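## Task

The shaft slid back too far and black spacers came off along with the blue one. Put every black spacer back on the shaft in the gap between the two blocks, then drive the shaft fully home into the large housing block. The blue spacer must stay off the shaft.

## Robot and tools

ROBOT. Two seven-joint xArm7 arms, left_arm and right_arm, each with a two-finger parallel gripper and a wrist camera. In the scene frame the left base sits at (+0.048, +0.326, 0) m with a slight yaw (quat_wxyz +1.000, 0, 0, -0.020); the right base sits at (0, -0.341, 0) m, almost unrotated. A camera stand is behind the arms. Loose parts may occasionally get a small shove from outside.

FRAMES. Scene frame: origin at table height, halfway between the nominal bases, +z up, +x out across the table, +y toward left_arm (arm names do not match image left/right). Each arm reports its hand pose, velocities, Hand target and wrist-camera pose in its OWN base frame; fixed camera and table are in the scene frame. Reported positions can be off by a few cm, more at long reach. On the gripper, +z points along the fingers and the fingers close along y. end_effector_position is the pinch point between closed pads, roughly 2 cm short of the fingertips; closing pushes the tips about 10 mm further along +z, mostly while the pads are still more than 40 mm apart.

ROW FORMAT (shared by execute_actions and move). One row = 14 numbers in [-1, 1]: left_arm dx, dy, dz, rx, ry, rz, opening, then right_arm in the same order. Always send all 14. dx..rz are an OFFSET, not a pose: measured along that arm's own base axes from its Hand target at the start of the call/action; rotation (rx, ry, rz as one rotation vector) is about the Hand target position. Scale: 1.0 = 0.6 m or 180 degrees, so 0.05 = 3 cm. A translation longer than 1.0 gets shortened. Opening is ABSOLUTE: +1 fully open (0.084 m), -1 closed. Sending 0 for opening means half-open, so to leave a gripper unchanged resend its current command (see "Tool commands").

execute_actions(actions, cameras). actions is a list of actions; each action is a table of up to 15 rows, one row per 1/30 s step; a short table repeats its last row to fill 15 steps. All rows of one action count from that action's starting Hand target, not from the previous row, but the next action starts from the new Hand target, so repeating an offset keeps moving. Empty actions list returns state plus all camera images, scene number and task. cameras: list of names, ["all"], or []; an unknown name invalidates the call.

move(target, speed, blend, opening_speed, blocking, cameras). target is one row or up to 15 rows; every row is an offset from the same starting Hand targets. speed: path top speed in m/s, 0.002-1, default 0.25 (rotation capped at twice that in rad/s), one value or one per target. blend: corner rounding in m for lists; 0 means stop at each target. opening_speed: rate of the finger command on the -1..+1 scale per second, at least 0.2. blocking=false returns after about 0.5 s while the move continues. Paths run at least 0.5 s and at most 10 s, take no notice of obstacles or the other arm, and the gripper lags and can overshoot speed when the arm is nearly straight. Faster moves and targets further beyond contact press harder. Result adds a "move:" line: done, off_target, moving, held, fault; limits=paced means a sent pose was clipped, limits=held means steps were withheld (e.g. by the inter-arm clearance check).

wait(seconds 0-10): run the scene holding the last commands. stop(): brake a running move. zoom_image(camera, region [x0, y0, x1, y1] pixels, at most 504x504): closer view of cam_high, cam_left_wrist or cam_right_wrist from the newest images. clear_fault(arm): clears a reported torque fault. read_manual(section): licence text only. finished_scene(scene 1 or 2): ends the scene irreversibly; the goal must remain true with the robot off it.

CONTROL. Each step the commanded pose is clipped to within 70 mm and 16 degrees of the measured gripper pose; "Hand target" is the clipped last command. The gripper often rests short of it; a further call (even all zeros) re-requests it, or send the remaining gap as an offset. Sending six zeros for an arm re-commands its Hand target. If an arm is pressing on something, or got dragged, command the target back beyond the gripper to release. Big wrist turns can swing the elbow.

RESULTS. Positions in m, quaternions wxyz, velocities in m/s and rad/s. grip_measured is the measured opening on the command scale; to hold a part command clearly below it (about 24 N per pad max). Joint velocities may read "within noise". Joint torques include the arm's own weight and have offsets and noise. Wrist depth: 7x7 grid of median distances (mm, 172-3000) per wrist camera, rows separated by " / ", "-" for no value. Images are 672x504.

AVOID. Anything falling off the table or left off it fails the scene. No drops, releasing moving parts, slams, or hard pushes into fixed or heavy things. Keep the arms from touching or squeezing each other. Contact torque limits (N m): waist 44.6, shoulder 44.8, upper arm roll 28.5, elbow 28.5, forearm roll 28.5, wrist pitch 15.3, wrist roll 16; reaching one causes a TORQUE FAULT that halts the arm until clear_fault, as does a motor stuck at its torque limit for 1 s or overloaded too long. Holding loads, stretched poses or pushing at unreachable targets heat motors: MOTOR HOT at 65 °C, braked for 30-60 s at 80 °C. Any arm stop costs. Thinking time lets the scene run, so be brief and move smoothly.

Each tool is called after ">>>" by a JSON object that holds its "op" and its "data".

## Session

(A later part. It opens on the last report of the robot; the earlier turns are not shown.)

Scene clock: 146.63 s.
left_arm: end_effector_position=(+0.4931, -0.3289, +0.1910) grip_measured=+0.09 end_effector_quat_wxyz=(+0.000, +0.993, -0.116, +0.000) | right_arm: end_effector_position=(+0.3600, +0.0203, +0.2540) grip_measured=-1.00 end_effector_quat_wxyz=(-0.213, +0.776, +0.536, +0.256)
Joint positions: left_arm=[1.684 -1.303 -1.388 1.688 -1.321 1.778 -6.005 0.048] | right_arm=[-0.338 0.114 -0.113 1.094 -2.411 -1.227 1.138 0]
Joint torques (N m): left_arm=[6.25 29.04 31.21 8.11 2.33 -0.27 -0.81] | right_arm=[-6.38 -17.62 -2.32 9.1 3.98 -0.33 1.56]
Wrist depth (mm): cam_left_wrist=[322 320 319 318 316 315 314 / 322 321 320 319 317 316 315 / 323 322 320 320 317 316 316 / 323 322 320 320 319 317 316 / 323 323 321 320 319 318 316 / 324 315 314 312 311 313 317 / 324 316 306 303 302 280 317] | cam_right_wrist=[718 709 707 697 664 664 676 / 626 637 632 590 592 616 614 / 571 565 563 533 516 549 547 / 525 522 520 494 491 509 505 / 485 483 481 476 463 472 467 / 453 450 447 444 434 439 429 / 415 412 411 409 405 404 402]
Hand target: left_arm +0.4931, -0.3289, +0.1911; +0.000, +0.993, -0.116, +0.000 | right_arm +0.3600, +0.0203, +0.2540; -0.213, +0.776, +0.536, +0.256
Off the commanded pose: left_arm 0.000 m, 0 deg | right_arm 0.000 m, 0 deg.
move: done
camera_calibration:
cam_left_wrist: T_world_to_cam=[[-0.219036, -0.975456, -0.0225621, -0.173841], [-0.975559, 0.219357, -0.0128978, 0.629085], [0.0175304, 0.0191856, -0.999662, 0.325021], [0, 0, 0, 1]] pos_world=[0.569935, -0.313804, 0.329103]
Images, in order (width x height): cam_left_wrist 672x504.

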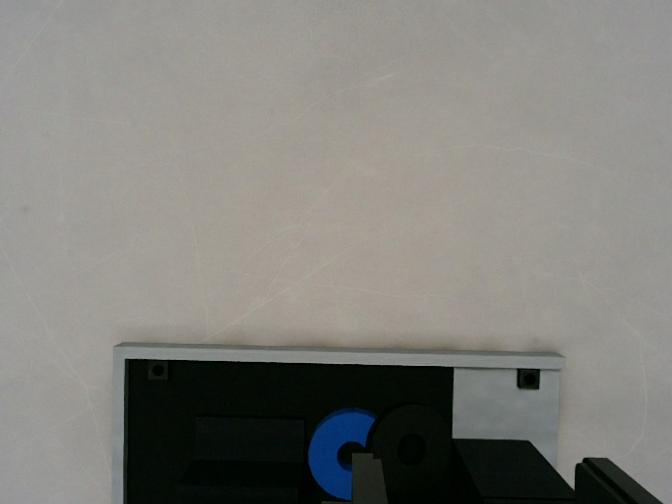

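>>> {"op": "move", "data": {"target": [[-0.0188,0.0025,0,0,0,0,-1, 0,0,0,0,0,0,-1],[-0.0188,0.0025,-0.24,0,0,0,-1, 0,0,0,0,0,0,-1],[-0.0188,0.0025,-0.2525,0,0,0,-1, 0,0,0,0,0,0,-1]], "speed": [0.12,0.12,0.02]}}

>>> {"op": "move", "data": {"target": [0.033,-0.002,-0.0015,0,0,0,-1, 0,0,0,0,0,0,-1], "speed": 0.03}}

>>> {"op": "move", "data": {"target": [-0.0142,-0.0005,0.254,0,0,0,0.1, 0,0,0,0,0,0,-1], "speed": 0.15, "cameras": ["cam_left_wrist"]}}

Scene clock: 149.67 s.
left_arm: end_effector_position=(+0.4823, -0.3274, +0.0406) grip_measured=-1.00 end_effector_quat_wxyz=(+0.000, +0.993, -0.116, +0.001) | right_arm: end_effector_position=(+0.3600, +0.0203, +0.2540) grip_measured=-1.00 end_effector_quat_wxyz=(-0.213, +0.776, +0.536, +0.256)
Joint positions: left_arm=[1.589 -1.502 -1.568 1.491 -1.503 1.567 -5.952 0] | right_arm=[-0.338 0.114 -0.113 1.094 -2.411 -1.227 1.138 0]
Joint torques (N m): left_arm=[3.63 1.18 -6.38 -11.2 0.26 0.66 1.03] | right_arm=[-6.58 -17.36 -1.98 9.01 3.97 -0.23 1.42]
Wrist depth (mm): cam_left_wrist=[173 172 172 - - - - / 174 173 172 - - - - / 174 173 172 - - - - / 174 173 173 172 - - - / 174 173 173 172 - - - / 174 174 173 172 - - - / - - - - - - -] | cam_right_wrist=[713 707 701 673 370 664 678 / 625 636 630 589 413 601 615 / 574 566 561 532 442 550 547 / 525 520 520 496 491 507 504 / 486 485 480 477 463 471 468 / 452 450 446 446 434 439 429 / 416 413 412 408 406 405 403]
Hand target: left_arm +0.4818, -0.3274, +0.0396; +0.000, +0.993, -0.116, +0.000 | right_arm +0.3600, +0.0203, +0.2540; -0.213, +0.776, +0.536, +0.256
Off the commanded pose: left_arm 0.001 m, 0 deg | right_arm 0.000 m, 0 deg.
move: done

Scene clock: 150.73 s.
left_arm: end_effector_position=(+0.5016, -0.3286, +0.0387) grip_measured=-1.00 end_effector_quat_wxyz=(+0.000, +0.993, -0.116, +0.000) | right_arm: end_effector_position=(+0.3600, +0.0203, +0.2540) grip_measured=-1.00 end_effector_quat_wxyz=(-0.213, +0.776, +0.536, +0.256)
Joint positions: left_arm=[1.659 -1.506 -1.573 1.575 -1.506 1.569 -5.966 0] | right_arm=[-0.338 0.114 -0.113 1.094 -2.411 -1.227 1.138 0]
Joint torques (N m): left_arm=[5.63 21.53 23.74 4.96 -1.79 -1.67 -0.66] | right_arm=[-6.39 -17.42 -2.41 9.02 4.12 -0.2 1.47]
Wrist depth (mm): cam_left_wrist=[- - - - - - - / - - - - - - - / - - - - - - - / - - - - - - - / - - - - - - - / - - - - - - - / - - - - - - -] | cam_right_wrist=[715 708 701 696 471 376 675 / 627 637 629 590 471 579 612 / 570 567 564 531 479 548 546 / 524 524 520 493 491 507 505 / 489 485 479 479 462 472 469 / 452 451 447 445 433 441 429 / 416 413 410 408 406 405 402]
Hand target: left_arm +0.5016, -0.3286, +0.0387; +0.000, +0.993, -0.116, +0.000 | right_arm +0.3600, +0.0203, +0.2540; -0.213, +0.776, +0.536, +0.256
Off the commanded pose: left_arm 0.000 m, 0 deg | right_arm 0.000 m, 0 deg.
move: done

Scene clock: 152.20 s.
left_arm: end_effector_position=(+0.4931, -0.3289, +0.1910) grip_measured=+0.09 end_effector_quat_wxyz=(+0.000, +0.993, -0.116, +0.000) | right_arm: end_effector_position=(+0.3600, +0.0203, +0.2540) grip_measured=-1.00 end_effector_quat_wxyz=(-0.213, +0.776, +0.536, +0.256)
Joint positions: left_arm=[1.685 -1.307 -1.385 1.689 -1.326 1.781 -6.004 0.048] | right_arm=[-0.338 0.114 -0.113 1.094 -2.411 -1.227 1.138 0]
Joint torques (N m): left_arm=[6.25 29.14 31.35 7.75 2.47 -0.08 -0.88] | right_arm=[-6.14 -17.1 -2.07 9.07 4.06 -0.16 1.52]
Wrist depth (mm): cam_left_wrist=[322 320 319 318 317 316 315 / 322 321 320 318 317 316 315 / 323 322 320 320 318 317 316 / 323 323 320 320 318 318 316 / 324 323 321 320 319 318 317 / 324 315 314 313 311 313 317 / 325 316 306 303 302 280 318] | cam_right_wrist=[715 708 703 696 669 657 680 / 625 637 632 589 591 616 614 / 570 566 562 533 520 552 545 / 526 519 519 493 492 508 503 / 487 485 480 477 465 471 469 / 450 450 446 446 433 440 429 / 415 413 410 409 406 405 403]
Hand target: left_arm +0.4931, -0.3289, +0.1911; +0.000, +0.993, -0.116, +0.000 | right_arm +0.3600, +0.0203, +0.2540; -0.213, +0.776, +0.536, +0.256
Off the commanded pose: left_arm 0.000 m, 0 deg | right_arm 0.000 m, 0 deg.
move: done
camera_calibration:
cam_left_wrist: T_world_to_cam=[[-0.219036, -0.975456, -0.0225621, -0.173841], [-0.975559, 0.219357, -0.0128978, 0.629085], [0.0175304, 0.0191856, -0.999662, 0.325021], [0, 0, 0, 1]] pos_world=[0.569935, -0.313804, 0.329103]
Images, in order (width x height): cam_left_wrist 672x504.

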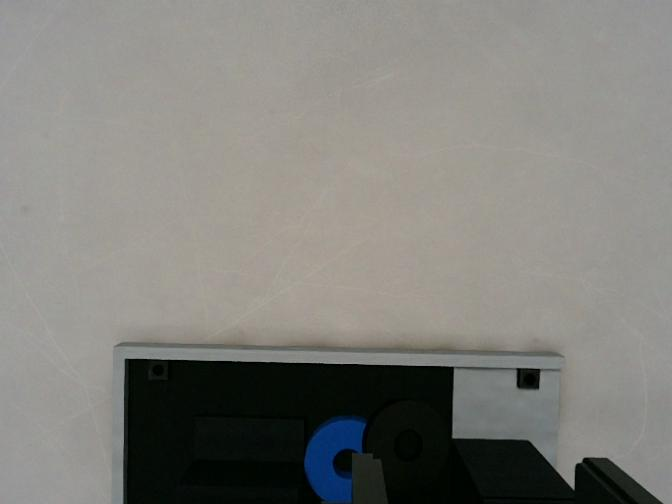

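>>> {"op": "move", "data": {"target": [[-0.0208,0.0045,0,0,0,0,-1, 0,0,0,0,0,0,-1],[-0.0208,0.0045,-0.24,0,0,0,-1, 0,0,0,0,0,0,-1],[-0.0208,0.0045,-0.254,0,0,0,-1, 0,0,0,0,0,0,-1]], "speed": [0.12,0.12,0.02]}}

>>> {"op": "move", "data": {"target": [0.033,-0.004,-0.0015,0,0,0,-1, 0,0,0,0,0,0,-1], "speed": 0.03}}

>>> {"op": "move", "data": {"target": [[-0.0122,-0.0005,0.01,0,0,0,-1, 0,0,0,0,0,0,-1],[-0.033,0.004,0.015,0,0,0,-1, 0,0,0,0,0,0,-1],[-0.033,0.004,0.0,0,0,0,-1, 0,0,0,0,0,0,-1],[0.0,0,-0.0015,0,0,0,-1, 0,0,0,0,0,0,-1]], "speed": [0.05,0.05,0.02,0.03]}}

>>> {"op": "move", "data": {"target": [-0.0122,-0.0005,0.257,0,0,0,0.1, 0,0,0,0,0,0,-1], "speed": 0.15, "cameras": ["cam_left_wrist"]}}

Scene clock: 156.00 s.
left_arm: end_effector_position=(+0.4810, -0.3262, +0.0396) grip_measured=-1.00 end_effector_quat_wxyz=(+0.000, +0.993, -0.116, +0.001) end_effector_velocity=(+0.000, +0.001, -0.001) end_effector_angular_velocity=(+0.002, +0.000, +0.001) | right_arm: end_effector_position=(+0.3600, +0.0203, +0.2540) grip_measured=-1.00 end_effector_quat_wxyz=(-0.213, +0.776, +0.536, +0.256)
Joint positions: left_arm=[1.585 -1.507 -1.565 1.483 -1.508 1.57 -5.949 0] | right_arm=[-0.338 0.114 -0.113 1.094 -2.411 -1.227 1.138 0]
Joint velocities: left_arm=[0 -0.005 0 -0.001 -0.002 0 0.001 0] | right_arm=[within noise]
Joint torques (N m): left_arm=[1.9 -0.4 -6.17 -10.07 -0.3 -2.27 1.18] | right_arm=[-6.34 -17.47 -2 9.08 4.09 -0.33 1.4]
Wrist depth (mm): cam_left_wrist=[172 - - - - - - / 172 172 - - - - - / 173 172 - - - - - / 173 172 172 - - - - / 173 173 - - - - - / 173 173 172 - - - - / - - - - - - -] | cam_right_wrist=[718 705 701 675 369 663 676 / 628 637 634 589 415 600 614 / 568 569 563 530 442 551 545 / 524 521 518 492 491 506 504 / 486 482 481 477 463 473 469 / 451 449 446 446 434 439 429 / 416 412 410 410 408 404 402]
Hand target: left_arm +0.4806, -0.3262, +0.0387; +0.000, +0.993, -0.116, +0.000 | right_arm +0.3600, +0.0203, +0.2540; -0.213, +0.776, +0.536, +0.256
Off the commanded pose: left_arm 0.001 m, 0 deg | right_arm 0.000 m, 0 deg.
move: done

Scene clock: 157.07 s.
left_arm: end_effector_position=(+0.5002, -0.3285, +0.0375) grip_measured=-1.00 end_effector_quat_wxyz=(+0.000, +0.993, -0.116, -0.001) | right_arm: end_effector_position=(+0.3600, +0.0203, +0.2540) grip_measured=-1.00 end_effector_quat_wxyz=(-0.213, +0.776, +0.536, +0.256)
Joint positions: left_arm=[1.655 -1.512 -1.57 1.57 -1.512 1.572 -5.965 0] | right_arm=[-0.338 0.114 -0.113 1.094 -2.411 -1.227 1.138 0]
Joint torques (N m): left_arm=[5.84 25.43 32.9 4.71 -1.82 -0.78 -0.67] | right_arm=[-6.07 -17.3 -1.97 9.12 4.02 -0.37 1.51]
Wrist depth (mm): cam_left_wrist=[- - - - - - - / - - - - - - - / - - - - - - - / - - - - - - - / - - - - - - - / - - - - - - - / - - - - - - -] | cam_right_wrist=[713 709 702 695 460 377 677 / 626 639 630 586 465 583 613 / 571 565 565 535 480 548 546 / 524 520 519 494 491 507 505 / 487 483 480 476 463 472 466 / 452 449 446 445 432 438 429 / 415 412 410 408 407 405 402]
Hand target: left_arm +0.5004, -0.3286, +0.0378; +0.000, +0.993, -0.116, +0.000 | right_arm +0.3600, +0.0203, +0.2540; -0.213, +0.776, +0.536, +0.256
Off the commanded pose: left_arm 0.000 m, 0 deg | right_arm 0.000 m, 0 deg.
move: done

Scene clock: 159.93 s.
left_arm: end_effector_position=(+0.5003, -0.3285, +0.0366) grip_measured=-1.00 end_effector_quat_wxyz=(+0.000, +0.993, -0.116, +0.000) | right_arm: end_effector_position=(+0.3600, +0.0203, +0.2540) grip_measured=-1.00 end_effector_quat_wxyz=(-0.213, +0.776, +0.536, +0.256)
Joint positions: left_arm=[1.655 -1.515 -1.57 1.57 -1.515 1.573 -5.965 0] | right_arm=[-0.338 0.114 -0.113 1.094 -2.411 -1.227 1.138 0]
Joint torques (N m): left_arm=[5.73 21.16 23.64 4.22 -2.12 0.91 -0.68] | right_arm=[-6.03 -17.4 -1.93 8.96 3.95 -0.4 1.59]
Wrist depth (mm): cam_left_wrist=[- - - - - - - / - - - - - - - / - - - - - - - / - - - - - - - / - - - - - - - / - - - - - - - / - - - - - - -] | cam_right_wrist=[712 708 703 693 462 376 678 / 627 636 633 591 466 580 614 / 567 564 562 534 451 548 546 / 525 520 517 494 490 508 505 / 487 481 480 477 462 472 469 / 452 450 445 444 432 438 429 / 414 413 410 410 407 405 403]
Hand target: left_arm +0.5004, -0.3286, +0.0369; +0.000, +0.993, -0.116, +0.000 | right_arm +0.3600, +0.0203, +0.2540; -0.213, +0.776, +0.536, +0.256
Off the commanded pose: left_arm 0.000 m, 0 deg | right_arm 0.000 m, 0 deg.
move: done

Scene clock: 161.40 s.
left_arm: end_effector_position=(+0.4931, -0.3289, +0.1910) grip_measured=+0.09 end_effector_quat_wxyz=(+0.000, +0.993, -0.116, +0.000) | right_arm: end_effector_position=(+0.3600, +0.0203, +0.2540) grip_measured=-1.00 end_effector_quat_wxyz=(-0.213, +0.776, +0.536, +0.256)
Joint positions: left_arm=[1.686 -1.313 -1.378 1.689 -1.332 1.787 -6.003 0.048] | right_arm=[-0.338 0.114 -0.113 1.094 -2.411 -1.227 1.138 0]
Joint torques (N m): left_arm=[6.27 29.11 31.44 7.35 2.27 -0.02 -0.7] | right_arm=[-6.1 -17.41 -1.89 9.13 4.03 -0.23 1.43]
Wrist depth (mm): cam_left_wrist=[321 320 319 318 317 315 314 / 322 321 319 318 318 316 315 / 323 321 320 319 319 317 316 / 323 322 322 320 319 318 316 / 324 323 321 321 319 318 317 / 325 315 314 313 312 313 317 / 325 315 306 303 312 281 318] | cam_right_wrist=[719 707 699 693 671 658 675 / 624 638 634 589 591 616 614 / 570 563 562 534 520 551 545 / 526 522 518 495 490 506 505 / 487 484 480 479 464 473 469 / 451 449 445 443 434 438 427 / 414 413 411 408 406 404 403]
Hand target: left_arm +0.4931, -0.3289, +0.1911; +0.000, +0.993, -0.116, +0.000 | right_arm +0.3600, +0.0203, +0.2540; -0.213, +0.776, +0.536, +0.256
Off the commanded pose: left_arm 0.000 m, 0 deg | right_arm 0.000 m, 0 deg.
move: done
camera_calibration:
cam_left_wrist: T_world_to_cam=[[-0.219036, -0.975456, -0.0225621, -0.173841], [-0.975559, 0.219357, -0.0128978, 0.629085], [0.0175304, 0.0191856, -0.999662, 0.325021], [0, 0, 0, 1]] pos_world=[0.569935, -0.313804, 0.329103]
Images, in order (width x height): cam_left_wrist 672x504.

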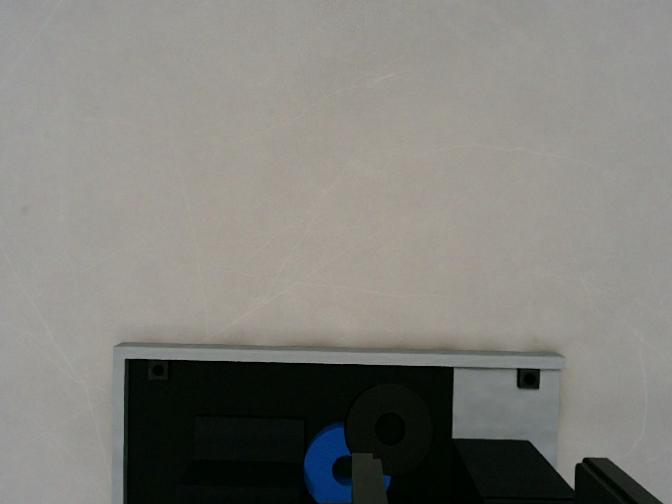

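>>> {"op": "move", "data": {"target": [[-0.009,0.0207,0,0,0,0,-1, 0,0,0,0,0,0,-1],[-0.009,0.0207,-0.24,0,0,0,-1, 0,0,0,0,0,0,-1],[-0.009,0.0207,-0.2535,0,0,0,-1, 0,0,0,0,0,0,-1]], "speed": [0.12,0.12,0.02]}}

Scene clock: 164.77 s.
left_arm: end_effector_position=(+0.4880, -0.3165, +0.0397) grip_measured=-1.00 end_effector_quat_wxyz=(+0.001, +0.993, -0.116, +0.000) end_effector_velocity=(+0.000, +0.001, -0.001) end_effector_angular_velocity=(+0.003, -0.001, -0.001) | right_arm: end_effector_position=(+0.3600, +0.0203, +0.2540) grip_measured=-1.00 end_effector_quat_wxyz=(-0.213, +0.776, +0.536, +0.256)
Joint positions: left_arm=[1.607 -1.512 -1.561 1.486 -1.512 1.575 -5.929 0] | right_arm=[-0.338 0.114 -0.113 1.094 -2.411 -1.227 1.138 0]
Joint velocities: left_arm=[-0.001 -0.005 0.002 0 -0.002 0.001 0.001 0] | right_arm=[within noise]
Joint torques (N m): left_arm=[1.03 2.72 -3.33 -8.72 -0.65 -3.23 1.13] | right_arm=[-6.24 -17.17 -1.96 9.15 4.04 -0.37 1.39]
Wrist depth (mm): cam_left_wrist=[172 - - - - - - / 172 - - - - - - / 172 172 - - - - - / 173 172 - - - - - / 173 172 - - - - - / 173 173 172 - - - - / - - - - - - -] | cam_right_wrist=[713 706 701 698 383 660 677 / 626 639 631 590 429 597 614 / 572 567 563 532 450 550 545 / 524 521 520 494 490 508 505 / 486 484 480 478 463 472 468 / 452 450 446 446 434 439 430 / 414 412 411 408 406 405 403]
Hand target: left_arm +0.4877, -0.3164, +0.0390; +0.000, +0.993, -0.116, +0.000 | right_arm +0.3600, +0.0203, +0.2540; -0.213, +0.776, +0.536, +0.256
Off the commanded pose: left_arm 0.001 m, 0 deg | right_arm 0.000 m, 0 deg.
move: done

Contact. Drag.

>>> {"op": "move", "data": {"target": [0.018,-0.029,-0.0015,0,0,0,-1, 0,0,0,0,0,0,-1], "speed": 0.03}}

>>> {"op": "move", "data": {"target": [-0.009,0.0083,0.255,0,0,0,0.1, 0,0,0,0,0,0,-1], "speed": 0.15, "cameras": ["cam_left_wrist"]}}

Scene clock: 166.03 s.
left_arm: end_effector_position=(+0.4984, -0.3338, +0.0379) grip_measured=-1.00 end_effector_quat_wxyz=(+0.000, +0.993, -0.116, +0.000) | right_arm: end_effector_position=(+0.3600, +0.0203, +0.2540) grip_measured=-1.00 end_effector_quat_wxyz=(-0.213, +0.776, +0.536, +0.256)
Joint positions: left_arm=[1.65 -1.515 -1.566 1.577 -1.516 1.577 -5.977 0] | right_arm=[-0.338 0.114 -0.113 1.094 -2.411 -1.227 1.138 0]
Joint torques (N m): left_arm=[6.3 23.14 29.71 4.5 -1.76 -0.46 -0.74] | right_arm=[-5.94 -17.23 -1.81 9.16 4.09 -0.39 1.45]
Wrist depth (mm): cam_left_wrist=[- - - - - - - / - - - - - - - / - - - - - - - / - - - - - - - / - - - - - - - / - - - - - - - / - - - - - - -] | cam_right_wrist=[712 703 679 670 380 370 680 / 622 636 630 588 459 580 611 / 572 566 561 533 443 537 546 / 526 520 519 494 491 509 503 / 487 482 482 477 461 472 468 / 452 450 446 446 433 439 428 / 415 412 411 409 407 404 403]
Hand target: left_arm +0.4985, -0.3338, +0.0381; +0.000, +0.993, -0.116, +0.000 | right_arm +0.3600, +0.0203, +0.2540; -0.213, +0.776, +0.536, +0.256
Off the commanded pose: left_arm 0.000 m, 0 deg | right_arm 0.000 m, 0 deg.
move: done

Scene clock: 167.50 s.
left_arm: end_effector_position=(+0.4931, -0.3289, +0.1910) grip_measured=+0.09 end_effector_quat_wxyz=(+0.000, +0.993, -0.116, +0.000) | right_arm: end_effector_position=(+0.3600, +0.0203, +0.2540) grip_measured=-1.00 end_effector_quat_wxyz=(-0.213, +0.776, +0.536, +0.256)
Joint positions: left_arm=[1.686 -1.315 -1.377 1.689 -1.334 1.788 -6.002 0.048] | right_arm=[-0.338 0.114 -0.113 1.094 -2.411 -1.227 1.138 0]
Joint torques (N m): left_arm=[6.11 29.31 31.18 7.31 2.24 -0.1 -0.88] | right_arm=[-6.18 -17.26 -1.68 9.17 4.08 -0.32 1.43]
Wrist depth (mm): cam_left_wrist=[321 320 319 318 317 315 314 / 322 321 320 319 318 317 315 / 323 322 321 319 318 317 316 / 323 322 321 320 319 317 315 / 324 323 321 320 319 318 317 / 324 316 313 312 312 312 317 / 325 316 306 304 305 280 318] | cam_right_wrist=[714 711 703 698 667 661 678 / 626 634 632 589 592 615 611 / 570 567 565 531 520 549 545 / 524 523 519 494 490 507 504 / 489 483 480 477 463 472 469 / 452 449 448 446 432 440 429 / 416 412 413 408 407 404 403]
Hand target: left_arm +0.4931, -0.3289, +0.1911; +0.000, +0.993, -0.116, +0.000 | right_arm +0.3600, +0.0203, +0.2540; -0.213, +0.776, +0.536, +0.256
Off the commanded pose: left_arm 0.000 m, 0 deg | right_arm 0.000 m, 0 deg.
move: done
camera_calibration:
cam_left_wrist: T_world_to_cam=[[-0.219036, -0.975456, -0.0225621, -0.173841], [-0.975559, 0.219357, -0.0128978, 0.629085], [0.0175304, 0.0191856, -0.999662, 0.325021], [0, 0, 0, 1]] pos_world=[0.569935, -0.313804, 0.329103]
Images, in order (width x height): cam_left_wrist 672x504.

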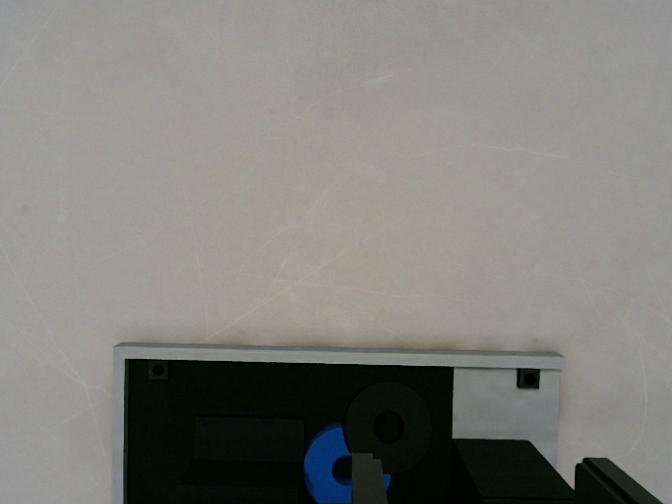

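>>> {"op": "move", "data": {"target": [[-0.0187,0.0225,0,0,0,0,-1, 0,0,0,0,0,0,-1],[-0.0187,0.0225,-0.24,0,0,0,-1, 0,0,0,0,0,0,-1],[-0.0187,0.0225,-0.2545,0,0,0,-1, 0,0,0,0,0,0,-1]], "speed": [0.12,0.12,0.02]}}

>>> {"op": "move", "data": {"target": [0.02,-0.025,-0.001,0,0,0,-1, 0,0,0,0,0,0,-1], "speed": 0.03}}

>>> {"op": "move", "data": {"target": [-0.0013,0.0025,0.255,0,0,0,0.1, 0,0,0,0,0,0,-1], "speed": 0.15, "cameras": ["cam_left_wrist"]}}

Scene clock: 170.57 s.
left_arm: end_effector_position=(+0.4823, -0.3154, +0.0394) grip_measured=-1.00 end_effector_quat_wxyz=(+0.000, +0.993, -0.116, +0.001) end_effector_velocity=(+0.000, +0.001, -0.002) end_effector_angular_velocity=(+0.002, +0.000, +0.000) | right_arm: end_effector_position=(+0.3600, +0.0203, +0.2540) grip_measured=-1.00 end_effector_quat_wxyz=(-0.213, +0.776, +0.536, +0.256)
Joint positions: left_arm=[1.587 -1.515 -1.557 1.46 -1.515 1.577 -5.923 0] | right_arm=[-0.338 0.114 -0.113 1.094 -2.411 -1.227 1.138 0]
Joint velocities: left_arm=[0 -0.005 0 -0.001 -0.002 0 0.002 0] | right_arm=[within noise]
Joint torques (N m): left_arm=[0.33 -0.73 -6.7 -8.03 -0.97 -2.07 1.09] | right_arm=[-5.52 -17.29 -1.63 9.21 4.09 -0.44 1.51]
Wrist depth (mm): cam_left_wrist=[172 - - - - - - / 172 - - - - - - / 173 172 - - - - - / 173 172 - - - - - / 173 172 - - - - - / 173 173 172 - - - - / - - - - - - -] | cam_right_wrist=[713 709 697 675 384 677 677 / 624 638 636 588 433 599 613 / 572 565 562 535 450 552 549 / 525 519 518 494 493 506 503 / 487 483 479 476 464 472 468 / 452 449 447 443 434 439 429 / 416 412 411 408 407 404 402]
Hand target: left_arm +0.4818, -0.3154, +0.0384; +0.000, +0.993, -0.116, +0.000 | right_arm +0.3600, +0.0203, +0.2540; -0.213, +0.776, +0.536, +0.256
Off the commanded pose: left_arm 0.001 m, 0 deg | right_arm 0.000 m, 0 deg.
move: done

Scene clock: 171.60 s.
left_arm: end_effector_position=(+0.4937, -0.3303, +0.0376) grip_measured=-1.00 end_effector_quat_wxyz=(+0.000, +0.993, -0.116, +0.000) | right_arm: end_effector_position=(+0.3600, +0.0203, +0.2540) grip_measured=-1.00 end_effector_quat_wxyz=(-0.213, +0.776, +0.536, +0.256)
Joint positions: left_arm=[1.633 -1.519 -1.562 1.548 -1.519 1.579 -5.965 0] | right_arm=[-0.338 0.114 -0.113 1.094 -2.411 -1.227 1.138 0]
Joint torques (N m): left_arm=[6.18 20.34 23.2 3.83 -1.92 0.8 -0.57] | right_arm=[-5.95 -17.2 -1.77 9.05 4.18 -0.4 1.47]
Wrist depth (mm): cam_left_wrist=[- - - - - - - / - - - - - - - / - - - - - - - / - - - - - - - / - - - - - - - / - - - - - - - / - - - - - - -] | cam_right_wrist=[711 704 677 674 381 375 676 / 625 634 631 590 451 584 613 / 574 565 563 533 443 547 545 / 525 521 519 493 489 508 504 / 488 481 479 478 462 471 467 / 450 450 446 443 434 438 429 / 415 412 411 407 407 404 403]
Hand target: left_arm +0.4938, -0.3304, +0.0378; +0.000, +0.993, -0.116, +0.000 | right_arm +0.3600, +0.0203, +0.2540; -0.213, +0.776, +0.536, +0.256
Off the commanded pose: left_arm 0.000 m, 0 deg | right_arm 0.000 m, 0 deg.
move: done

Scene clock: 173.10 s.
left_arm: end_effector_position=(+0.4931, -0.3289, +0.1907) grip_measured=+0.09 end_effector_quat_wxyz=(+0.000, +0.993, -0.116, +0.000) | right_arm: end_effector_position=(+0.3600, +0.0203, +0.2540) grip_measured=-1.00 end_effector_quat_wxyz=(-0.213, +0.776, +0.536, +0.256)
Joint positions: left_arm=[1.687 -1.318 -1.374 1.689 -1.338 1.791 -6.002 0.048] | right_arm=[-0.338 0.114 -0.113 1.094 -2.411 -1.227 1.138 0]
Joint torques (N m): left_arm=[6.37 29.04 31.23 7.37 2.3 -0.13 -0.77] | right_arm=[-5.61 -17.33 -1.74 9.04 3.94 -0.49 1.36]
Wrist depth (mm): cam_left_wrist=[322 321 319 317 316 316 314 / 321 321 320 319 317 316 315 / 323 321 320 319 318 317 315 / 322 321 321 320 318 317 316 / 324 323 321 320 319 317 317 / 325 315 314 313 312 313 317 / 325 316 306 304 311 280 318] | cam_right_wrist=[713 710 705 696 668 660 678 / 629 638 633 589 590 618 609 / 570 565 563 534 527 549 545 / 525 522 518 492 491 506 502 / 487 484 481 476 463 472 467 / 451 449 448 446 433 440 428 / 416 413 411 408 406 404 403]
Hand target: left_arm +0.4931, -0.3289, +0.1908; +0.000, +0.993, -0.116, +0.000 | right_arm +0.3600, +0.0203, +0.2540; -0.213, +0.776, +0.536, +0.256
Off the commanded pose: left_arm 0.000 m, 0 deg | right_arm 0.000 m, 0 deg.
move: done
camera_calibration:
cam_left_wrist: T_world_to_cam=[[-0.219036, -0.975456, -0.0225621, -0.173848], [-0.975559, 0.219357, -0.0128978, 0.629081], [0.0175304, 0.0191856, -0.999662, 0.324721], [0, 0, 0, 1]] pos_world=[0.569935, -0.313804, 0.328803]
Images, in order (width x height): cam_left_wrist 672x504.

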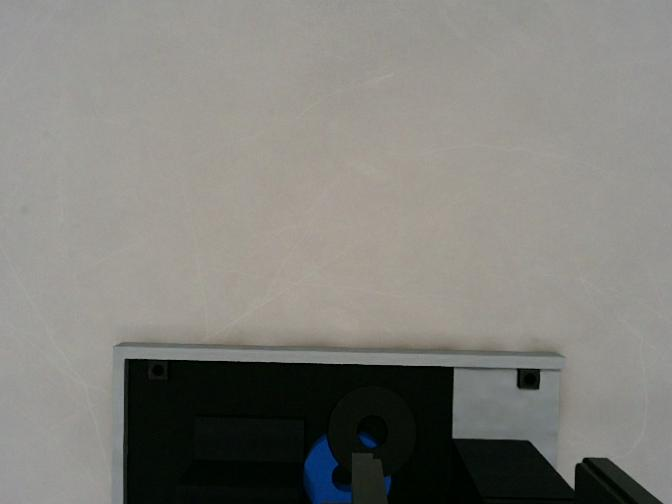

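>>> {"op": "move", "data": {"target": [[-0.014,0.0375,0,0.0281,0.119,0,0.5, 0,0,0,0,0,0,-1],[-0.014,0.0375,-0.21,0.0281,0.119,0,0.5, 0,0,0,0,0,0,-1]], "speed": 0.12, "cameras": ["cam_left_wrist","cam_right_wrist"]}}

Scene clock: 176.97 s.
left_arm: end_effector_position=(+0.4847, -0.3064, +0.0648) grip_measured=+0.49 end_effector_quat_wxyz=(-0.022, +0.975, -0.114, -0.190) | right_arm: end_effector_position=(+0.3600, +0.0203, +0.2540) grip_measured=-1.00 end_effector_quat_wxyz=(-0.213, +0.776, +0.536, +0.256)
Joint positions: left_arm=[1.988 -1.426 -1.616 2.009 -1.337 1.967 -6.056 0.065] | right_arm=[-0.338 0.114 -0.113 1.094 -2.411 -1.227 1.138 0]
Joint torques (N m): left_arm=[-5.35 26.26 17.92 -0.12 -1.59 -2.41 0.6] | right_arm=[-5.71 -17.32 -1.75 9.14 4.17 -0.53 1.34]
Wrist depth (mm): cam_left_wrist=[- - - - - - - / - - - - - - - / - - - - - - - / 176 175 174 175 174 174 173 / 179 179 179 179 179 178 175 / 182 185 184 184 178 179 183 / 196 195 186 186 173 176 186] | cam_right_wrist=[304 705 701 696 472 396 674 / 630 636 630 587 458 582 609 / 571 565 563 530 465 550 545 / 525 520 518 495 491 507 504 / 486 484 480 478 462 472 468 / 452 449 448 445 431 441 430 / 415 412 411 408 407 403 403]
Hand target: left_arm +0.4847, -0.3064, +0.0648; -0.022, +0.975, -0.114, -0.190 | right_arm +0.3600, +0.0203, +0.2540; -0.213, +0.776, +0.536, +0.256
Off the commanded pose: left_arm 0.000 m, 0 deg | right_arm 0.000 m, 0 deg.
move: done
camera_calibration:
cam_left_wrist: T_world_to_cam=[[-0.228283, -0.973274, -0.0250058, -0.151344], [-0.909336, 0.203969, 0.362637, 0.553165], [-0.347845, 0.105522, -0.931595, 0.397689], [0, 0, 0, 1]] pos_world=[0.606798, -0.302093, 0.166103]
cam_right_wrist: T_world_to_cam=[[0.942099, -0.333587, -0.0341841, -0.296897], [-0.280683, -0.728675, -0.6247, 0.341296], [0.183483, 0.598124, -0.780116, 0.25282], [0, 0, 0, 1]] pos_world=[0.329115, -0.00156524, 0.400287]
Images, in order (width x height): cam_left_wrist 672x504, cam_right_wrist 672x504.

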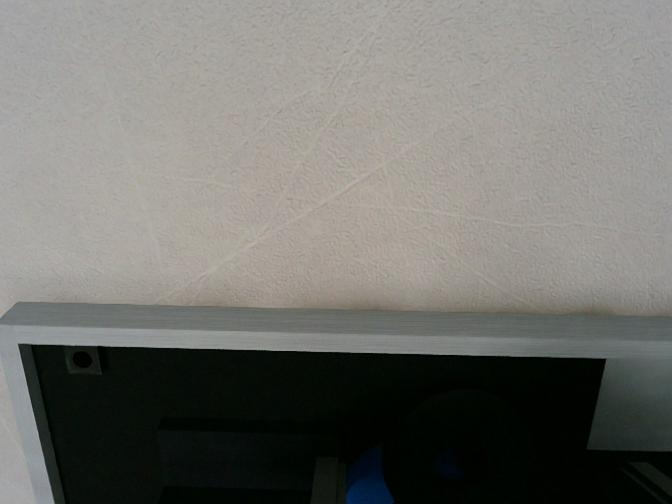

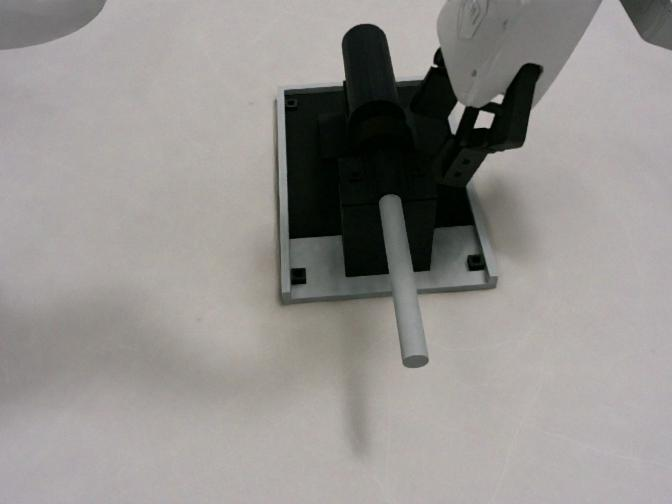

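>>> {"op": "move", "data": {"target": [0,0,-0.025,0,0,0,0.5, 0,0,0,0,0,0,-1], "speed": 0.04}}

>>> {"op": "move", "data": {"target": [0,0,-0.022,0,0,0,0.5, 0,0,0,0,0,0,-1], "speed": 0.03, "cameras": ["cam_left_wrist"]}}

Scene clock: 177.90 s.
left_arm: end_effector_position=(+0.4847, -0.3064, +0.0498) grip_measured=+0.49 end_effector_quat_wxyz=(-0.022, +0.975, -0.114, -0.190) | right_arm: end_effector_position=(+0.3600, +0.0203, +0.2540) grip_measured=-1.00 end_effector_quat_wxyz=(-0.213, +0.776, +0.536, +0.256)
Joint positions: left_arm=[1.984 -1.446 -1.629 1.999 -1.349 1.946 -6.054 0.065] | right_arm=[-0.338 0.114 -0.113 1.094 -2.411 -1.227 1.138 0]
Joint torques (N m): left_arm=[-7.34 26.04 18.38 -0.28 -1.89 -2.52 1.27] | right_arm=[-5.6 -17.1 -1.58 9.03 4.13 -0.52 1.47]
Wrist depth (mm): cam_left_wrist=[- - - - - - - / - - - - - - - / - - - - - - - / - - - - - - - / - - - - - - - / - - - - - - - / 177 176 172 173 - - 173] | cam_right_wrist=[294 705 705 696 479 396 676 / 625 638 633 588 473 423 613 / 571 566 563 531 455 548 546 / 524 522 519 495 490 508 503 / 487 483 482 476 462 471 469 / 451 449 448 444 431 440 429 / 415 413 410 409 408 403 403]
Hand target: left_arm +0.4847, -0.3064, +0.0498; -0.022, +0.975, -0.114, -0.190 | right_arm +0.3600, +0.0203, +0.2540; -0.213, +0.776, +0.536, +0.256
Off the commanded pose: left_arm 0.000 m, 0 deg | right_arm 0.000 m, 0 deg.
move: done

Scene clock: 178.67 s.
left_arm: end_effector_position=(+0.4847, -0.3064, +0.0366) grip_measured=+0.49 end_effector_quat_wxyz=(-0.022, +0.975, -0.114, -0.190) | right_arm: end_effector_position=(+0.3600, +0.0203, +0.2540) grip_measured=-1.00 end_effector_quat_wxyz=(-0.213, +0.776, +0.536, +0.256)
Joint positions: left_arm=[1.981 -1.465 -1.64 1.993 -1.361 1.927 -6.052 0.065] | right_arm=[-0.338 0.114 -0.113 1.094 -2.411 -1.227 1.138 0]
Joint torques (N m): left_arm=[-7.07 25.96 18.51 -0.59 -1.68 -2.48 1.04] | right_arm=[-5.47 -17.19 -1.36 9.12 4.07 -0.38 1.26]
Wrist depth (mm): cam_left_wrist=[- - - - - - - / - - - - - - - / - - - - - - - / - - - - - - - / - - - - - - - / - - - - - - - / - - - - - - -] | cam_right_wrist=[291 703 702 696 492 400 656 / 625 636 630 587 472 431 610 / 571 567 563 533 465 549 547 / 526 522 520 495 491 508 505 / 485 483 479 477 464 471 468 / 450 450 447 445 434 439 429 / 416 414 411 408 408 405 401]
Hand target: left_arm +0.4847, -0.3064, +0.0366; -0.022, +0.975, -0.114, -0.190 | right_arm +0.3600, +0.0203, +0.2540; -0.213, +0.776, +0.536, +0.256
Off the commanded pose: left_arm 0.000 m, 0 deg | right_arm 0.000 m, 0 deg.
move: done
camera_calibration:
cam_left_wrist: T_world_to_cam=[[-0.2281, -0.973315, -0.0250603, -0.152067], [-0.909348, 0.20377, 0.362717, 0.563308], [-0.347931, 0.105524, -0.931562, 0.371456], [0, 0, 0, 1]] pos_world=[0.606798, -0.301992, 0.137902]
Images, in order (width x height): cam_left_wrist 672x504.

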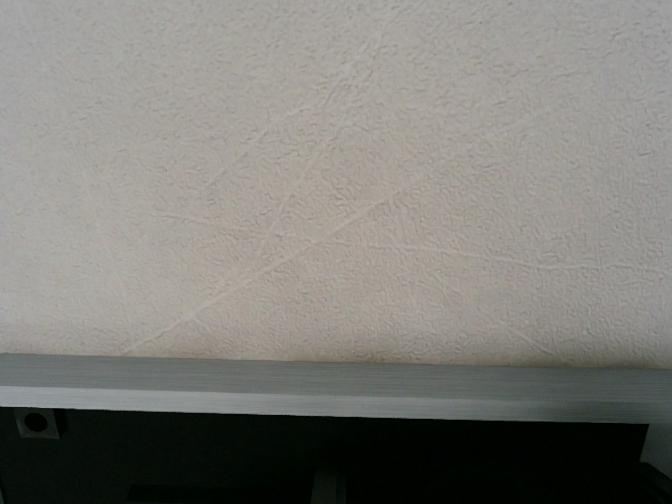

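>>> {"op": "move", "data": {"target": [0,0,-0.002,0,0,0,-0.3, 0,0,0,0,0,0,-1], "opening_speed": 1, "speed": 0.02}}

Scene clock: 179.80 s.
left_arm: end_effector_position=(+0.4847, -0.3066, +0.0356) grip_measured=-0.27 end_effector_quat_wxyz=(-0.021, +0.975, -0.114, -0.190) | right_arm: end_effector_position=(+0.3600, +0.0203, +0.2540) grip_measured=-1.00 end_effector_quat_wxyz=(-0.213, +0.776, +0.536, +0.256)
Joint positions: left_arm=[1.981 -1.466 -1.641 1.992 -1.362 1.925 -6.052 0.032] | right_arm=[-0.338 0.114 -0.113 1.094 -2.411 -1.227 1.138 0]
Joint torques (N m): left_arm=[1.68 11.79 11.35 -1.06 3.71 -1.52 0.85] | right_arm=[-5.72 -17.16 -1.57 9.19 4.02 -0.48 1.44]
Wrist depth (mm): cam_left_wrist=[- - - - - - - / - - - - - - - / - - - - - - - / - - - - - - - / - - - - - - - / - - - - - - - / - - - - - - -] | cam_right_wrist=[292 703 702 696 498 399 654 / 625 637 630 587 470 441 611 / 574 568 563 534 466 548 548 / 524 520 519 494 491 507 505 / 487 484 481 476 463 473 468 / 453 449 447 444 432 439 430 / 415 413 411 409 408 404 401]
Hand target: left_arm +0.4847, -0.3064, +0.0354; -0.022, +0.975, -0.114, -0.190 | right_arm +0.3600, +0.0203, +0.2540; -0.213, +0.776, +0.536, +0.256
Off the commanded pose: left_arm 0.000 m, 0 deg | right_arm 0.000 m, 0 deg.
move: done

>>> {"op": "move", "data": {"target": [0,0,0.02,0,0,0,0.5, 0,0,0,0,0,0,-1], "speed": 0.05}}

>>> {"op": "move", "data": {"target": [0,0,0.16,0,0,0,0.5, 0,0,0,0,0,0,-1], "speed": 0.15, "cameras": ["cam_left_wrist"]}}

Scene clock: 180.70 s.
left_arm: end_effector_position=(+0.4847, -0.3064, +0.0473) grip_measured=+0.49 end_effector_quat_wxyz=(-0.022, +0.975, -0.114, -0.190) | right_arm: end_effector_position=(+0.3600, +0.0203, +0.2540) grip_measured=-1.00 end_effector_quat_wxyz=(-0.213, +0.776, +0.536, +0.256)
Joint positions: left_arm=[1.983 -1.45 -1.631 1.998 -1.351 1.942 -6.053 0.065] | right_arm=[-0.338 0.114 -0.113 1.094 -2.411 -1.227 1.138 0]
Joint torques (N m): left_arm=[6.21 33.8 27.65 6.26 2.34 0.81 -0.56] | right_arm=[-5.67 -17.14 -1.47 8.86 3.97 -0.46 1.39]
Wrist depth (mm): cam_left_wrist=[- - - - - - - / - - - - - - - / - - - - - - - / - - - - - - - / - - - - - - - / - - - - - - - / 175 175 - - - - -] | cam_right_wrist=[295 708 703 699 483 397 674 / 629 633 632 589 456 423 611 / 570 566 566 532 451 551 545 / 524 522 520 494 489 508 504 / 486 485 481 480 462 471 468 / 451 451 446 445 432 439 429 / 416 414 409 408 406 403 404]
Hand target: left_arm +0.4847, -0.3064, +0.0474; -0.022, +0.975, -0.114, -0.190 | right_arm +0.3600, +0.0203, +0.2540; -0.213, +0.776, +0.536, +0.256
Off the commanded pose: left_arm 0.000 m, 0 deg | right_arm 0.000 m, 0 deg.
move: done

Scene clock: 181.83 s.
left_arm: end_effector_position=(+0.4847, -0.3064, +0.1433) grip_measured=+0.49 end_effector_quat_wxyz=(-0.022, +0.975, -0.114, -0.190) | right_arm: end_effector_position=(+0.3600, +0.0203, +0.2540) grip_measured=-1.00 end_effector_quat_wxyz=(-0.213, +0.776, +0.536, +0.256)
Joint positions: left_arm=[2.037 -1.315 -1.565 2.115 -1.281 2.086 -6.09 0.065] | right_arm=[-0.338 0.114 -0.113 1.094 -2.411 -1.227 1.138 0]
Joint torques (N m): left_arm=[6.28 34.83 25.58 7.1 2.52 0.92 -0.67] | right_arm=[-5.51 -17.24 -1.42 9.13 4.1 -0.48 1.51]
Wrist depth (mm): cam_left_wrist=[226 224 225 224 223 222 221 / 236 237 236 235 234 233 232 / 250 249 248 247 246 245 244 / 262 249 250 249 248 248 243 / 276 262 258 256 245 259 258 / 293 279 234 253 267 268 222 / 312 283 224 201 199 197 193] | cam_right_wrist=[713 711 703 695 460 657 676 / 626 637 630 591 491 616 613 / 571 567 563 533 528 549 546 / 526 520 520 494 490 507 505 / 489 482 481 478 461 470 468 / 450 449 447 444 433 439 429 / 416 414 410 408 408 404 403]
Hand target: left_arm +0.4847, -0.3064, +0.1434; -0.022, +0.975, -0.114, -0.190 | right_arm +0.3600, +0.0203, +0.2540; -0.213, +0.776, +0.536, +0.256
Off the commanded pose: left_arm 0.000 m, 0 deg | right_arm 0.000 m, 0 deg.
move: done
camera_calibration:
cam_left_wrist: T_world_to_cam=[[-0.228101, -0.973315, -0.0250595, -0.149392], [-0.909348, 0.203772, 0.362717, 0.524607], [-0.347931, 0.105524, -0.931562, 0.470854], [0, 0, 0, 1]] pos_world=[0.606798, -0.301992, 0.244602]
Images, in order (width x height): cam_left_wrist 672x504.

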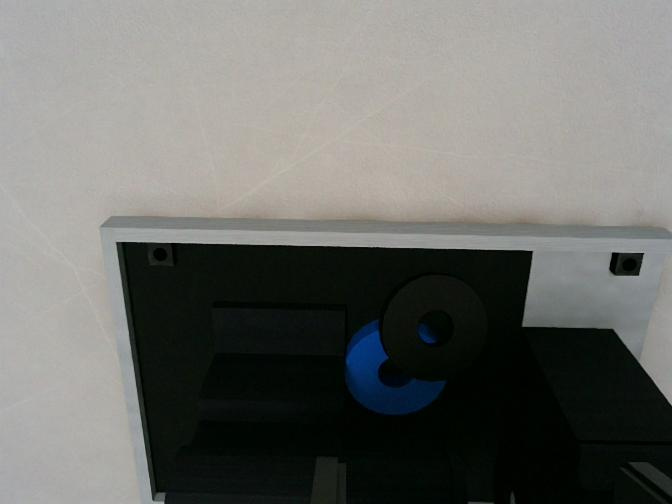

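>>> {"op": "move", "data": {"target": [[-0.0028,-0.0052,-0.15,0,0,0,0.5, 0,0,0,0,0,0,-1],[-0.0028,-0.0052,-0.18,0,0,0,0.5, 0,0,0,0,0,0,-1]], "speed": [0.12,0.03]}}

>>> {"op": "move", "data": {"target": [0,0,-0.004,0,0,0,0.5, 0,0,0,0,0,0,-1], "speed": 0.02}}

Scene clock: 184.20 s.
left_arm: end_effector_position=(+0.4830, -0.3095, +0.0354) grip_measured=+0.49 end_effector_quat_wxyz=(-0.022, +0.975, -0.114, -0.190) | right_arm: end_effector_position=(+0.3600, +0.0203, +0.2540) grip_measured=-1.00 end_effector_quat_wxyz=(-0.213, +0.776, +0.536, +0.256)
Joint positions: left_arm=[1.976 -1.466 -1.641 1.993 -1.363 1.926 -6.058 0.065] | right_arm=[-0.338 0.114 -0.113 1.094 -2.411 -1.227 1.138 0]
Joint torques (N m): left_arm=[-9.29 26.2 16.6 1.17 -2.91 -2.23 0.96] | right_arm=[-5.65 -17.24 -1.49 9.07 4.03 -0.45 1.44]
Wrist depth (mm): cam_left_wrist=[- - - - - - - / - - - - - - - / - - - - - - - / - - - - - - - / - - - - - - - / - - - - - - - / - - - - - - -] | cam_right_wrist=[292 705 703 698 493 395 658 / 626 634 631 589 470 428 613 / 572 566 564 535 461 547 548 / 528 521 518 494 492 505 504 / 488 483 481 476 462 471 468 / 454 448 446 445 433 439 429 / 415 412 411 407 406 403 402]
Hand target: left_arm +0.4830, -0.3095, +0.0354; -0.022, +0.975, -0.114, -0.190 | right_arm +0.3600, +0.0203, +0.2540; -0.213, +0.776, +0.536, +0.256
Off the commanded pose: left_arm 0.000 m, 0 deg | right_arm 0.000 m, 0 deg.
move: done

Scene clock: 184.90 s.
left_arm: end_effector_position=(+0.4830, -0.3095, +0.0330) grip_measured=+0.49 end_effector_quat_wxyz=(-0.022, +0.975, -0.114, -0.190) | right_arm: end_effector_position=(+0.3600, +0.0203, +0.2540) grip_measured=-1.00 end_effector_quat_wxyz=(-0.213, +0.776, +0.536, +0.256)
Joint positions: left_arm=[1.976 -1.469 -1.643 1.992 -1.366 1.922 -6.058 0.065] | right_arm=[-0.338 0.114 -0.113 1.094 -2.411 -1.227 1.138 0]
Joint torques (N m): left_arm=[-9.12 26.38 16.43 1.13 -2.95 -2.24 1] | right_arm=[-5.45 -17.22 -1.27 9.21 4.07 -0.5 1.42]
Wrist depth (mm): cam_left_wrist=[- - - - - - - / - - - - - - - / - - - - - - - / - - - - - - - / - - - - - - - / - - - - - - - / - - - - - - -] | cam_right_wrist=[292 707 704 696 498 396 655 / 623 635 633 586 471 431 611 / 567 565 563 532 462 549 550 / 526 521 519 494 491 507 506 / 486 485 481 478 464 472 467 / 452 450 447 445 434 439 429 / 415 413 410 409 406 404 403]
Hand target: left_arm +0.4830, -0.3095, +0.0330; -0.022, +0.975, -0.114, -0.190 | right_arm +0.3600, +0.0203, +0.2540; -0.213, +0.776, +0.536, +0.256
Off the commanded pose: left_arm 0.000 m, 0 deg | right_arm 0.000 m, 0 deg.
move: done

>>> {"op": "move", "data": {"target": [0,0,-0.005,0,0,0,0.5, 0,0,0,0,0,0,-1], "speed": 0.02}}

>>> {"op": "move", "data": {"target": [0,0,0,0,0,0,-0.2, 0,0,0,0,0,0,-1], "opening_speed": 1, "speed": 0.02}}

Scene clock: 185.73 s.
left_arm: end_effector_position=(+0.4830, -0.3095, +0.0300) grip_measured=+0.49 end_effector_quat_wxyz=(-0.022, +0.975, -0.114, -0.190) | right_arm: end_effector_position=(+0.3600, +0.0203, +0.2540) grip_measured=-1.00 end_effector_quat_wxyz=(-0.213, +0.776, +0.536, +0.256)
Joint positions: left_arm=[1.976 -1.474 -1.646 1.991 -1.368 1.918 -6.058 0.065] | right_arm=[-0.338 0.114 -0.113 1.094 -2.411 -1.227 1.138 0]
Joint torques (N m): left_arm=[-9.04 25.84 16.21 1.03 -2.98 -2.37 0.98] | right_arm=[-5.46 -17 -1.2 9.16 4.09 -0.59 1.43]
Wrist depth (mm): cam_left_wrist=[- - - - - - - / - - - - - - - / - - - - - - - / - - - - - - - / - - - - - - - / - - - - - - - / - - - - - - -] | cam_right_wrist=[291 708 702 694 666 396 652 / 624 636 631 589 469 432 595 / 568 566 562 533 464 546 547 / 524 521 518 493 491 507 505 / 487 484 480 477 461 471 469 / 452 449 446 444 434 439 428 / 415 413 410 408 407 404 404]
Hand target: left_arm +0.4830, -0.3095, +0.0300; -0.022, +0.975, -0.114, -0.190 | right_arm +0.3600, +0.0203, +0.2540; -0.213, +0.776, +0.536, +0.256
Off the commanded pose: left_arm 0.000 m, 0 deg | right_arm 0.000 m, 0 deg.
move: done

Scene clock: 186.63 s.
left_arm: end_effector_position=(+0.4831, -0.3096, +0.0304) grip_measured=+0.15 end_effector_quat_wxyz=(-0.021, +0.975, -0.114, -0.190) | right_arm: end_effector_position=(+0.3600, +0.0203, +0.2540) grip_measured=-1.00 end_effector_quat_wxyz=(-0.213, +0.776, +0.536, +0.256)
Joint positions: left_arm=[1.976 -1.473 -1.646 1.991 -1.368 1.918 -6.058 0.051] | right_arm=[-0.338 0.114 -0.113 1.094 -2.411 -1.227 1.138 0]
Joint torques (N m): left_arm=[11.34 4.15 -3.8 -5.57 4.48 -2.11 0.45] | right_arm=[-5.57 -17.25 -1.32 9.22 3.97 -0.6 1.43]
Wrist depth (mm): cam_left_wrist=[- - - - - - - / - - - - - - - / - - - - - - - / - - - - - - - / - - - - - - - / - - - - - - - / - - - - - - -] | cam_right_wrist=[292 703 702 694 670 397 655 / 625 636 633 588 470 432 597 / 570 566 562 534 470 548 545 / 525 522 519 494 490 509 506 / 487 483 479 476 464 471 469 / 451 449 446 445 434 441 431 / 416 414 411 410 407 404 403]
Hand target: left_arm +0.4830, -0.3095, +0.0300; -0.022, +0.975, -0.114, -0.190 | right_arm +0.3600, +0.0203, +0.2540; -0.213, +0.776, +0.536, +0.256
Off the commanded pose: left_arm 0.000 m, 0 deg | right_arm 0.000 m, 0 deg.
move: done

>>> {"op": "move", "data": {"target": [0.005,-0.001,0.017,0,0,0,-0.5, 0,0,0,0,0,0,-1], "speed": 0.03}}

>>> {"op": "move", "data": {"target": [0.01,-0.002,0.2,0,0,0,-0.5, 0,0,0,0,0,0,-1], "speed": 0.1, "cameras": ["cam_left_wrist"]}}

Scene clock: 187.57 s.
left_arm: end_effector_position=(+0.4860, -0.3101, +0.0401) grip_measured=-0.02 end_effector_quat_wxyz=(-0.022, +0.975, -0.114, -0.190) | right_arm: end_effector_position=(+0.3600, +0.0203, +0.2540) grip_measured=-1.00 end_effector_quat_wxyz=(-0.213, +0.776, +0.536, +0.256)
Joint positions: left_arm=[1.992 -1.46 -1.64 2.016 -1.361 1.933 -6.066 0.043] | right_arm=[-0.338 0.114 -0.113 1.094 -2.411 -1.227 1.138 0]
Joint torques (N m): left_arm=[6.22 34.65 27.42 6.34 2.42 0.82 -0.58] | right_arm=[-5.58 -16.94 -1.48 9.11 4.24 -0.56 1.48]
Wrist depth (mm): cam_left_wrist=[- - - - - - - / - - - - - - - / - - - - - - - / - - - - - - - / - - - - - - - / - - - - - - - / - - - - - - -] | cam_right_wrist=[292 699 700 697 668 397 654 / 622 635 629 593 473 428 597 / 573 565 564 534 452 550 544 / 526 521 518 495 492 508 504 / 488 483 479 476 462 470 466 / 452 451 447 446 434 439 430 / 414 411 412 409 407 404 405]
Hand target: left_arm +0.4860, -0.3101, +0.0402; -0.022, +0.975, -0.114, -0.190 | right_arm +0.3600, +0.0203, +0.2540; -0.213, +0.776, +0.536, +0.256
Off the commanded pose: left_arm 0.000 m, 0 deg | right_arm 0.000 m, 0 deg.
move: done

Scene clock: 189.27 s.
left_arm: end_effector_position=(+0.4920, -0.3112, +0.1602) grip_measured=-0.03 end_effector_quat_wxyz=(-0.022, +0.975, -0.114, -0.190) | right_arm: end_effector_position=(+0.3600, +0.0203, +0.2540) grip_measured=-1.00 end_effector_quat_wxyz=(-0.213, +0.776, +0.536, +0.256)
Joint positions: left_arm=[2.106 -1.291 -1.577 2.234 -1.291 2.118 -6.142 0.043] | right_arm=[-0.338 0.114 -0.113 1.094 -2.411 -1.227 1.138 0]
Joint torques (N m): left_arm=[5.78 35.28 13.64 7.23 -1.74 0.64 -0.78] | right_arm=[-5.64 -17.13 -1.43 9.06 4.1 -0.46 1.47]
Wrist depth (mm): cam_left_wrist=[242 242 241 240 239 238 237 / 255 254 253 252 251 250 248 / 268 267 265 265 264 263 261 / 280 269 268 267 266 265 266 / 295 285 277 276 276 277 282 / 313 302 253 268 293 262 294 / 334 221 214 222 223 210 213] | cam_right_wrist=[711 711 698 698 427 662 679 / 628 636 629 589 595 619 616 / 571 568 561 535 527 549 546 / 526 522 520 494 490 506 505 / 487 482 480 479 462 474 470 / 452 450 448 445 432 440 429 / 415 413 411 408 406 405 401]
Hand target: left_arm +0.4920, -0.3113, +0.1602; -0.022, +0.975, -0.114, -0.190 | right_arm +0.3600, +0.0203, +0.2540; -0.213, +0.776, +0.536, +0.256
Off the commanded pose: left_arm 0.000 m, 0 deg | right_arm 0.000 m, 0 deg.
move: done
camera_calibration:
cam_left_wrist: T_world_to_cam=[[-0.228048, -0.973324, -0.0251878, -0.152052], [-0.909363, 0.203675, 0.362734, 0.52618], [-0.347927, 0.105626, -0.931552, 0.489715], [0, 0, 0, 1]] pos_world=[0.614198, -0.306892, 0.261502]
Images, in order (width x height): cam_left_wrist 672x504.

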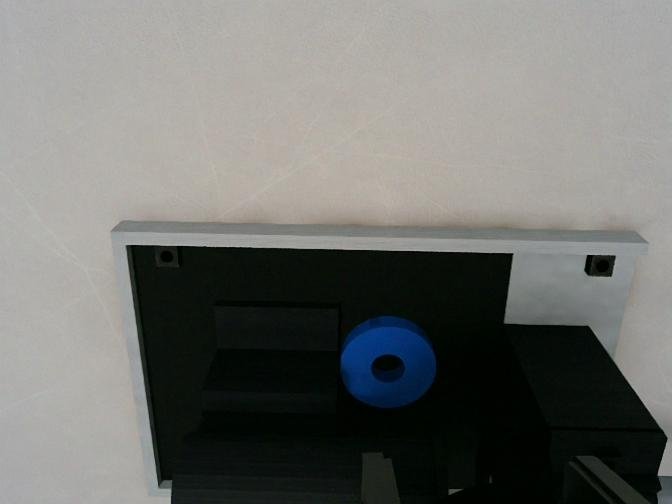

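>>> {"op": "move", "data": {"target": [[-0.05,0.15,0.1,-0.0217,-0.092,0,-0.5, 0,0,0,0,0,0,-1],[-0.22,0.485,0.05,-0.0217,-0.092,0,-0.5, 0,0,0,0,0,0,-1],[-0.22,0.485,-0.2,-0.0217,-0.092,0,-0.5, 0,0,0,0,0,0,-1]], "speed": [0.25,0.25,0.12], "blend": [0.04,0,0]}}

>>> {"op": "move", "data": {"target": [0,0,-0.028,0,0,0,-0.5, 0,0,0,0,0,0,-1], "speed": 0.03}}

Scene clock: 194.03 s.
left_arm: end_effector_position=(+0.3600, -0.0203, +0.0402) grip_measured=-0.03 end_effector_quat_wxyz=(-0.005, +0.992, -0.116, -0.044) | right_arm: end_effector_position=(+0.3600, +0.0203, +0.2540) grip_measured=-1.00 end_effector_quat_wxyz=(-0.213, +0.776, +0.536, +0.256)
Joint positions: left_arm=[1.561 -1.457 -1.518 0.703 -1.379 1.559 -5.195 0.043] | right_arm=[-0.338 0.114 -0.113 1.094 -2.411 -1.227 1.138 0]
Joint torques (N m): left_arm=[5.76 8.13 19.87 6.53 -1.94 -3.42 0.91] | right_arm=[-5.4 -17.27 -1.18 9.1 3.96 -0.58 1.4]
Wrist depth (mm): cam_left_wrist=[- - - - - - - / - - - - - - - / - - - - - - - / - - - - - - - / - - - - - - - / 172 172 - - - - - / 175 174 173 - 172 - -] | cam_right_wrist=[717 703 695 696 690 685 678 / 628 635 632 591 593 615 614 / 572 566 562 533 528 552 544 / 525 521 518 497 489 507 505 / 488 483 482 478 463 471 467 / 452 449 448 444 433 441 429 / 415 412 411 409 407 405 402]
Hand target: left_arm +0.3600, -0.0203, +0.0402; -0.005, +0.992, -0.116, -0.044 | right_arm +0.3600, +0.0203, +0.2540; -0.213, +0.776, +0.536, +0.256
Off the commanded pose: left_arm 0.000 m, 0 deg | right_arm 0.000 m, 0 deg.
move: done

Scene clock: 194.93 s.
left_arm: end_effector_position=(+0.3601, -0.0203, +0.0235) grip_measured=-0.03 end_effector_quat_wxyz=(-0.005, +0.992, -0.116, -0.043) | right_arm: end_effector_position=(+0.3600, +0.0203, +0.2540) grip_measured=-1.00 end_effector_quat_wxyz=(-0.213, +0.776, +0.536, +0.256)
Joint positions: left_arm=[1.564 -1.468 -1.565 0.7 -1.423 1.536 -5.193 0.043] | right_arm=[-0.338 0.114 -0.113 1.094 -2.411 -1.227 1.138 0]
Joint torques (N m): left_arm=[6.49 7.84 10.01 -2.82 -0.86 -1.8 1.09] | right_arm=[-5.64 -17.08 -1.32 9.19 4.12 -0.48 1.42]
Wrist depth (mm): cam_left_wrist=[- - - - - - - / - - - - - - - / - - - - - - - / - - - - - - - / - - - - - - - / - - - - - - - / - - - - - - -] | cam_right_wrist=[715 710 677 696 689 683 677 / 627 636 631 587 591 618 614 / 569 565 562 532 528 550 545 / 524 519 520 496 490 506 504 / 488 483 482 477 462 471 468 / 452 449 447 446 432 438 429 / 414 413 411 409 407 404 402]
Hand target: left_arm +0.3600, -0.0203, +0.0234; -0.005, +0.992, -0.116, -0.044 | right_arm +0.3600, +0.0203, +0.2540; -0.213, +0.776, +0.536, +0.256
Off the commanded pose: left_arm 0.000 m, 0 deg | right_arm 0.000 m, 0 deg.
move: done

>>> {"op": "move", "data": {"target": [[0,0,0,0,0,0,0.3, 0,0,0,0,0,0,-1],[0,0,0.25,0,0,0,0.3, 0,0,0,0,0,0,-1],[0.042,0.178,0.178,-0.3474,-0.2146,-0.4368,0.3, 0,0,0,0,0,0,-1]], "speed": [0.1,0.15,0.3], "opening_speed": 1, "cameras": ["cam_left_wrist"]}}

Scene clock: 201.33 s.
left_arm: end_effector_position=(+0.3852, +0.0865, +0.1302) grip_measured=+0.29 end_effector_quat_wxyz=(-0.403, -0.532, +0.673, -0.319) | right_arm: end_effector_position=(+0.3600, +0.0203, +0.2540) grip_measured=-1.00 end_effector_quat_wxyz=(-0.213, +0.776, +0.536, +0.256)
Joint positions: left_arm=[2.948 -0.818 -2.113 1.346 -0.999 2.091 -3.314 0.056] | right_arm=[-0.338 0.114 -0.113 1.094 -2.411 -1.227 1.138 0]
Joint torques (N m): left_arm=[5.71 18.6 10.91 18.14 2.13 2.95 1.16] | right_arm=[-5.58 -17.19 -1.13 9.16 3.97 -0.57 1.38]
Wrist depth (mm): cam_left_wrist=[1996 2032 2125 2199 2192 837 2431 / 913 916 844 929 936 855 963 / 607 654 518 660 660 665 671 / 507 478 466 511 514 515 517 / 413 421 420 418 437 439 442 / 363 364 364 366 353 368 368 / 312 313 314 315 307 316 316] | cam_right_wrist=[715 711 700 696 693 687 675 / 627 636 629 588 593 617 614 / 568 568 562 532 526 550 547 / 526 524 517 495 489 508 504 / 486 484 481 478 464 472 468 / 451 450 449 445 432 439 430 / 415 412 411 408 406 404 402]
Hand target: left_arm +0.3852, +0.0865, +0.1302; -0.403, -0.532, +0.673, -0.319 | right_arm +0.3600, +0.0203, +0.2540; -0.213, +0.776, +0.536, +0.256
Off the commanded pose: left_arm 0.000 m, 0 deg | right_arm 0.000 m, 0 deg.
move: done
camera_calibration:
cam_left_wrist: T_world_to_cam=[[-0.978871, 0.204478, -0.000243385, 0.394039], [0.0941937, 0.449864, -0.888116, 0.113928], [-0.181491, -0.869374, -0.459619, 0.341403], [0, 0, 0, 1]] pos_world=[0.436943, 0.164983, 0.258193]
Images, in order (width x height): cam_left_wrist 672x504.

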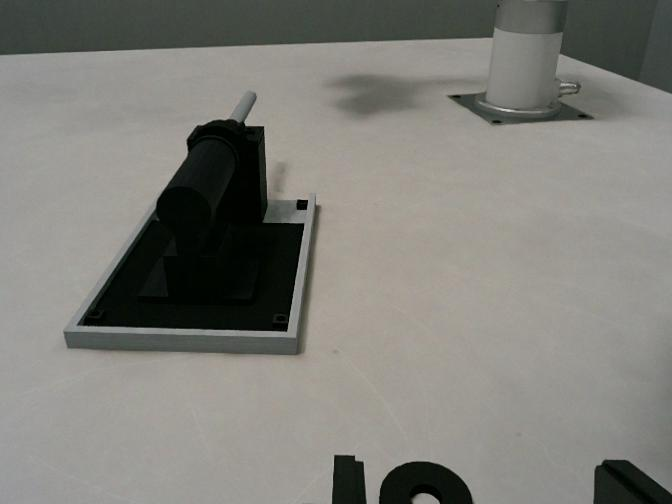

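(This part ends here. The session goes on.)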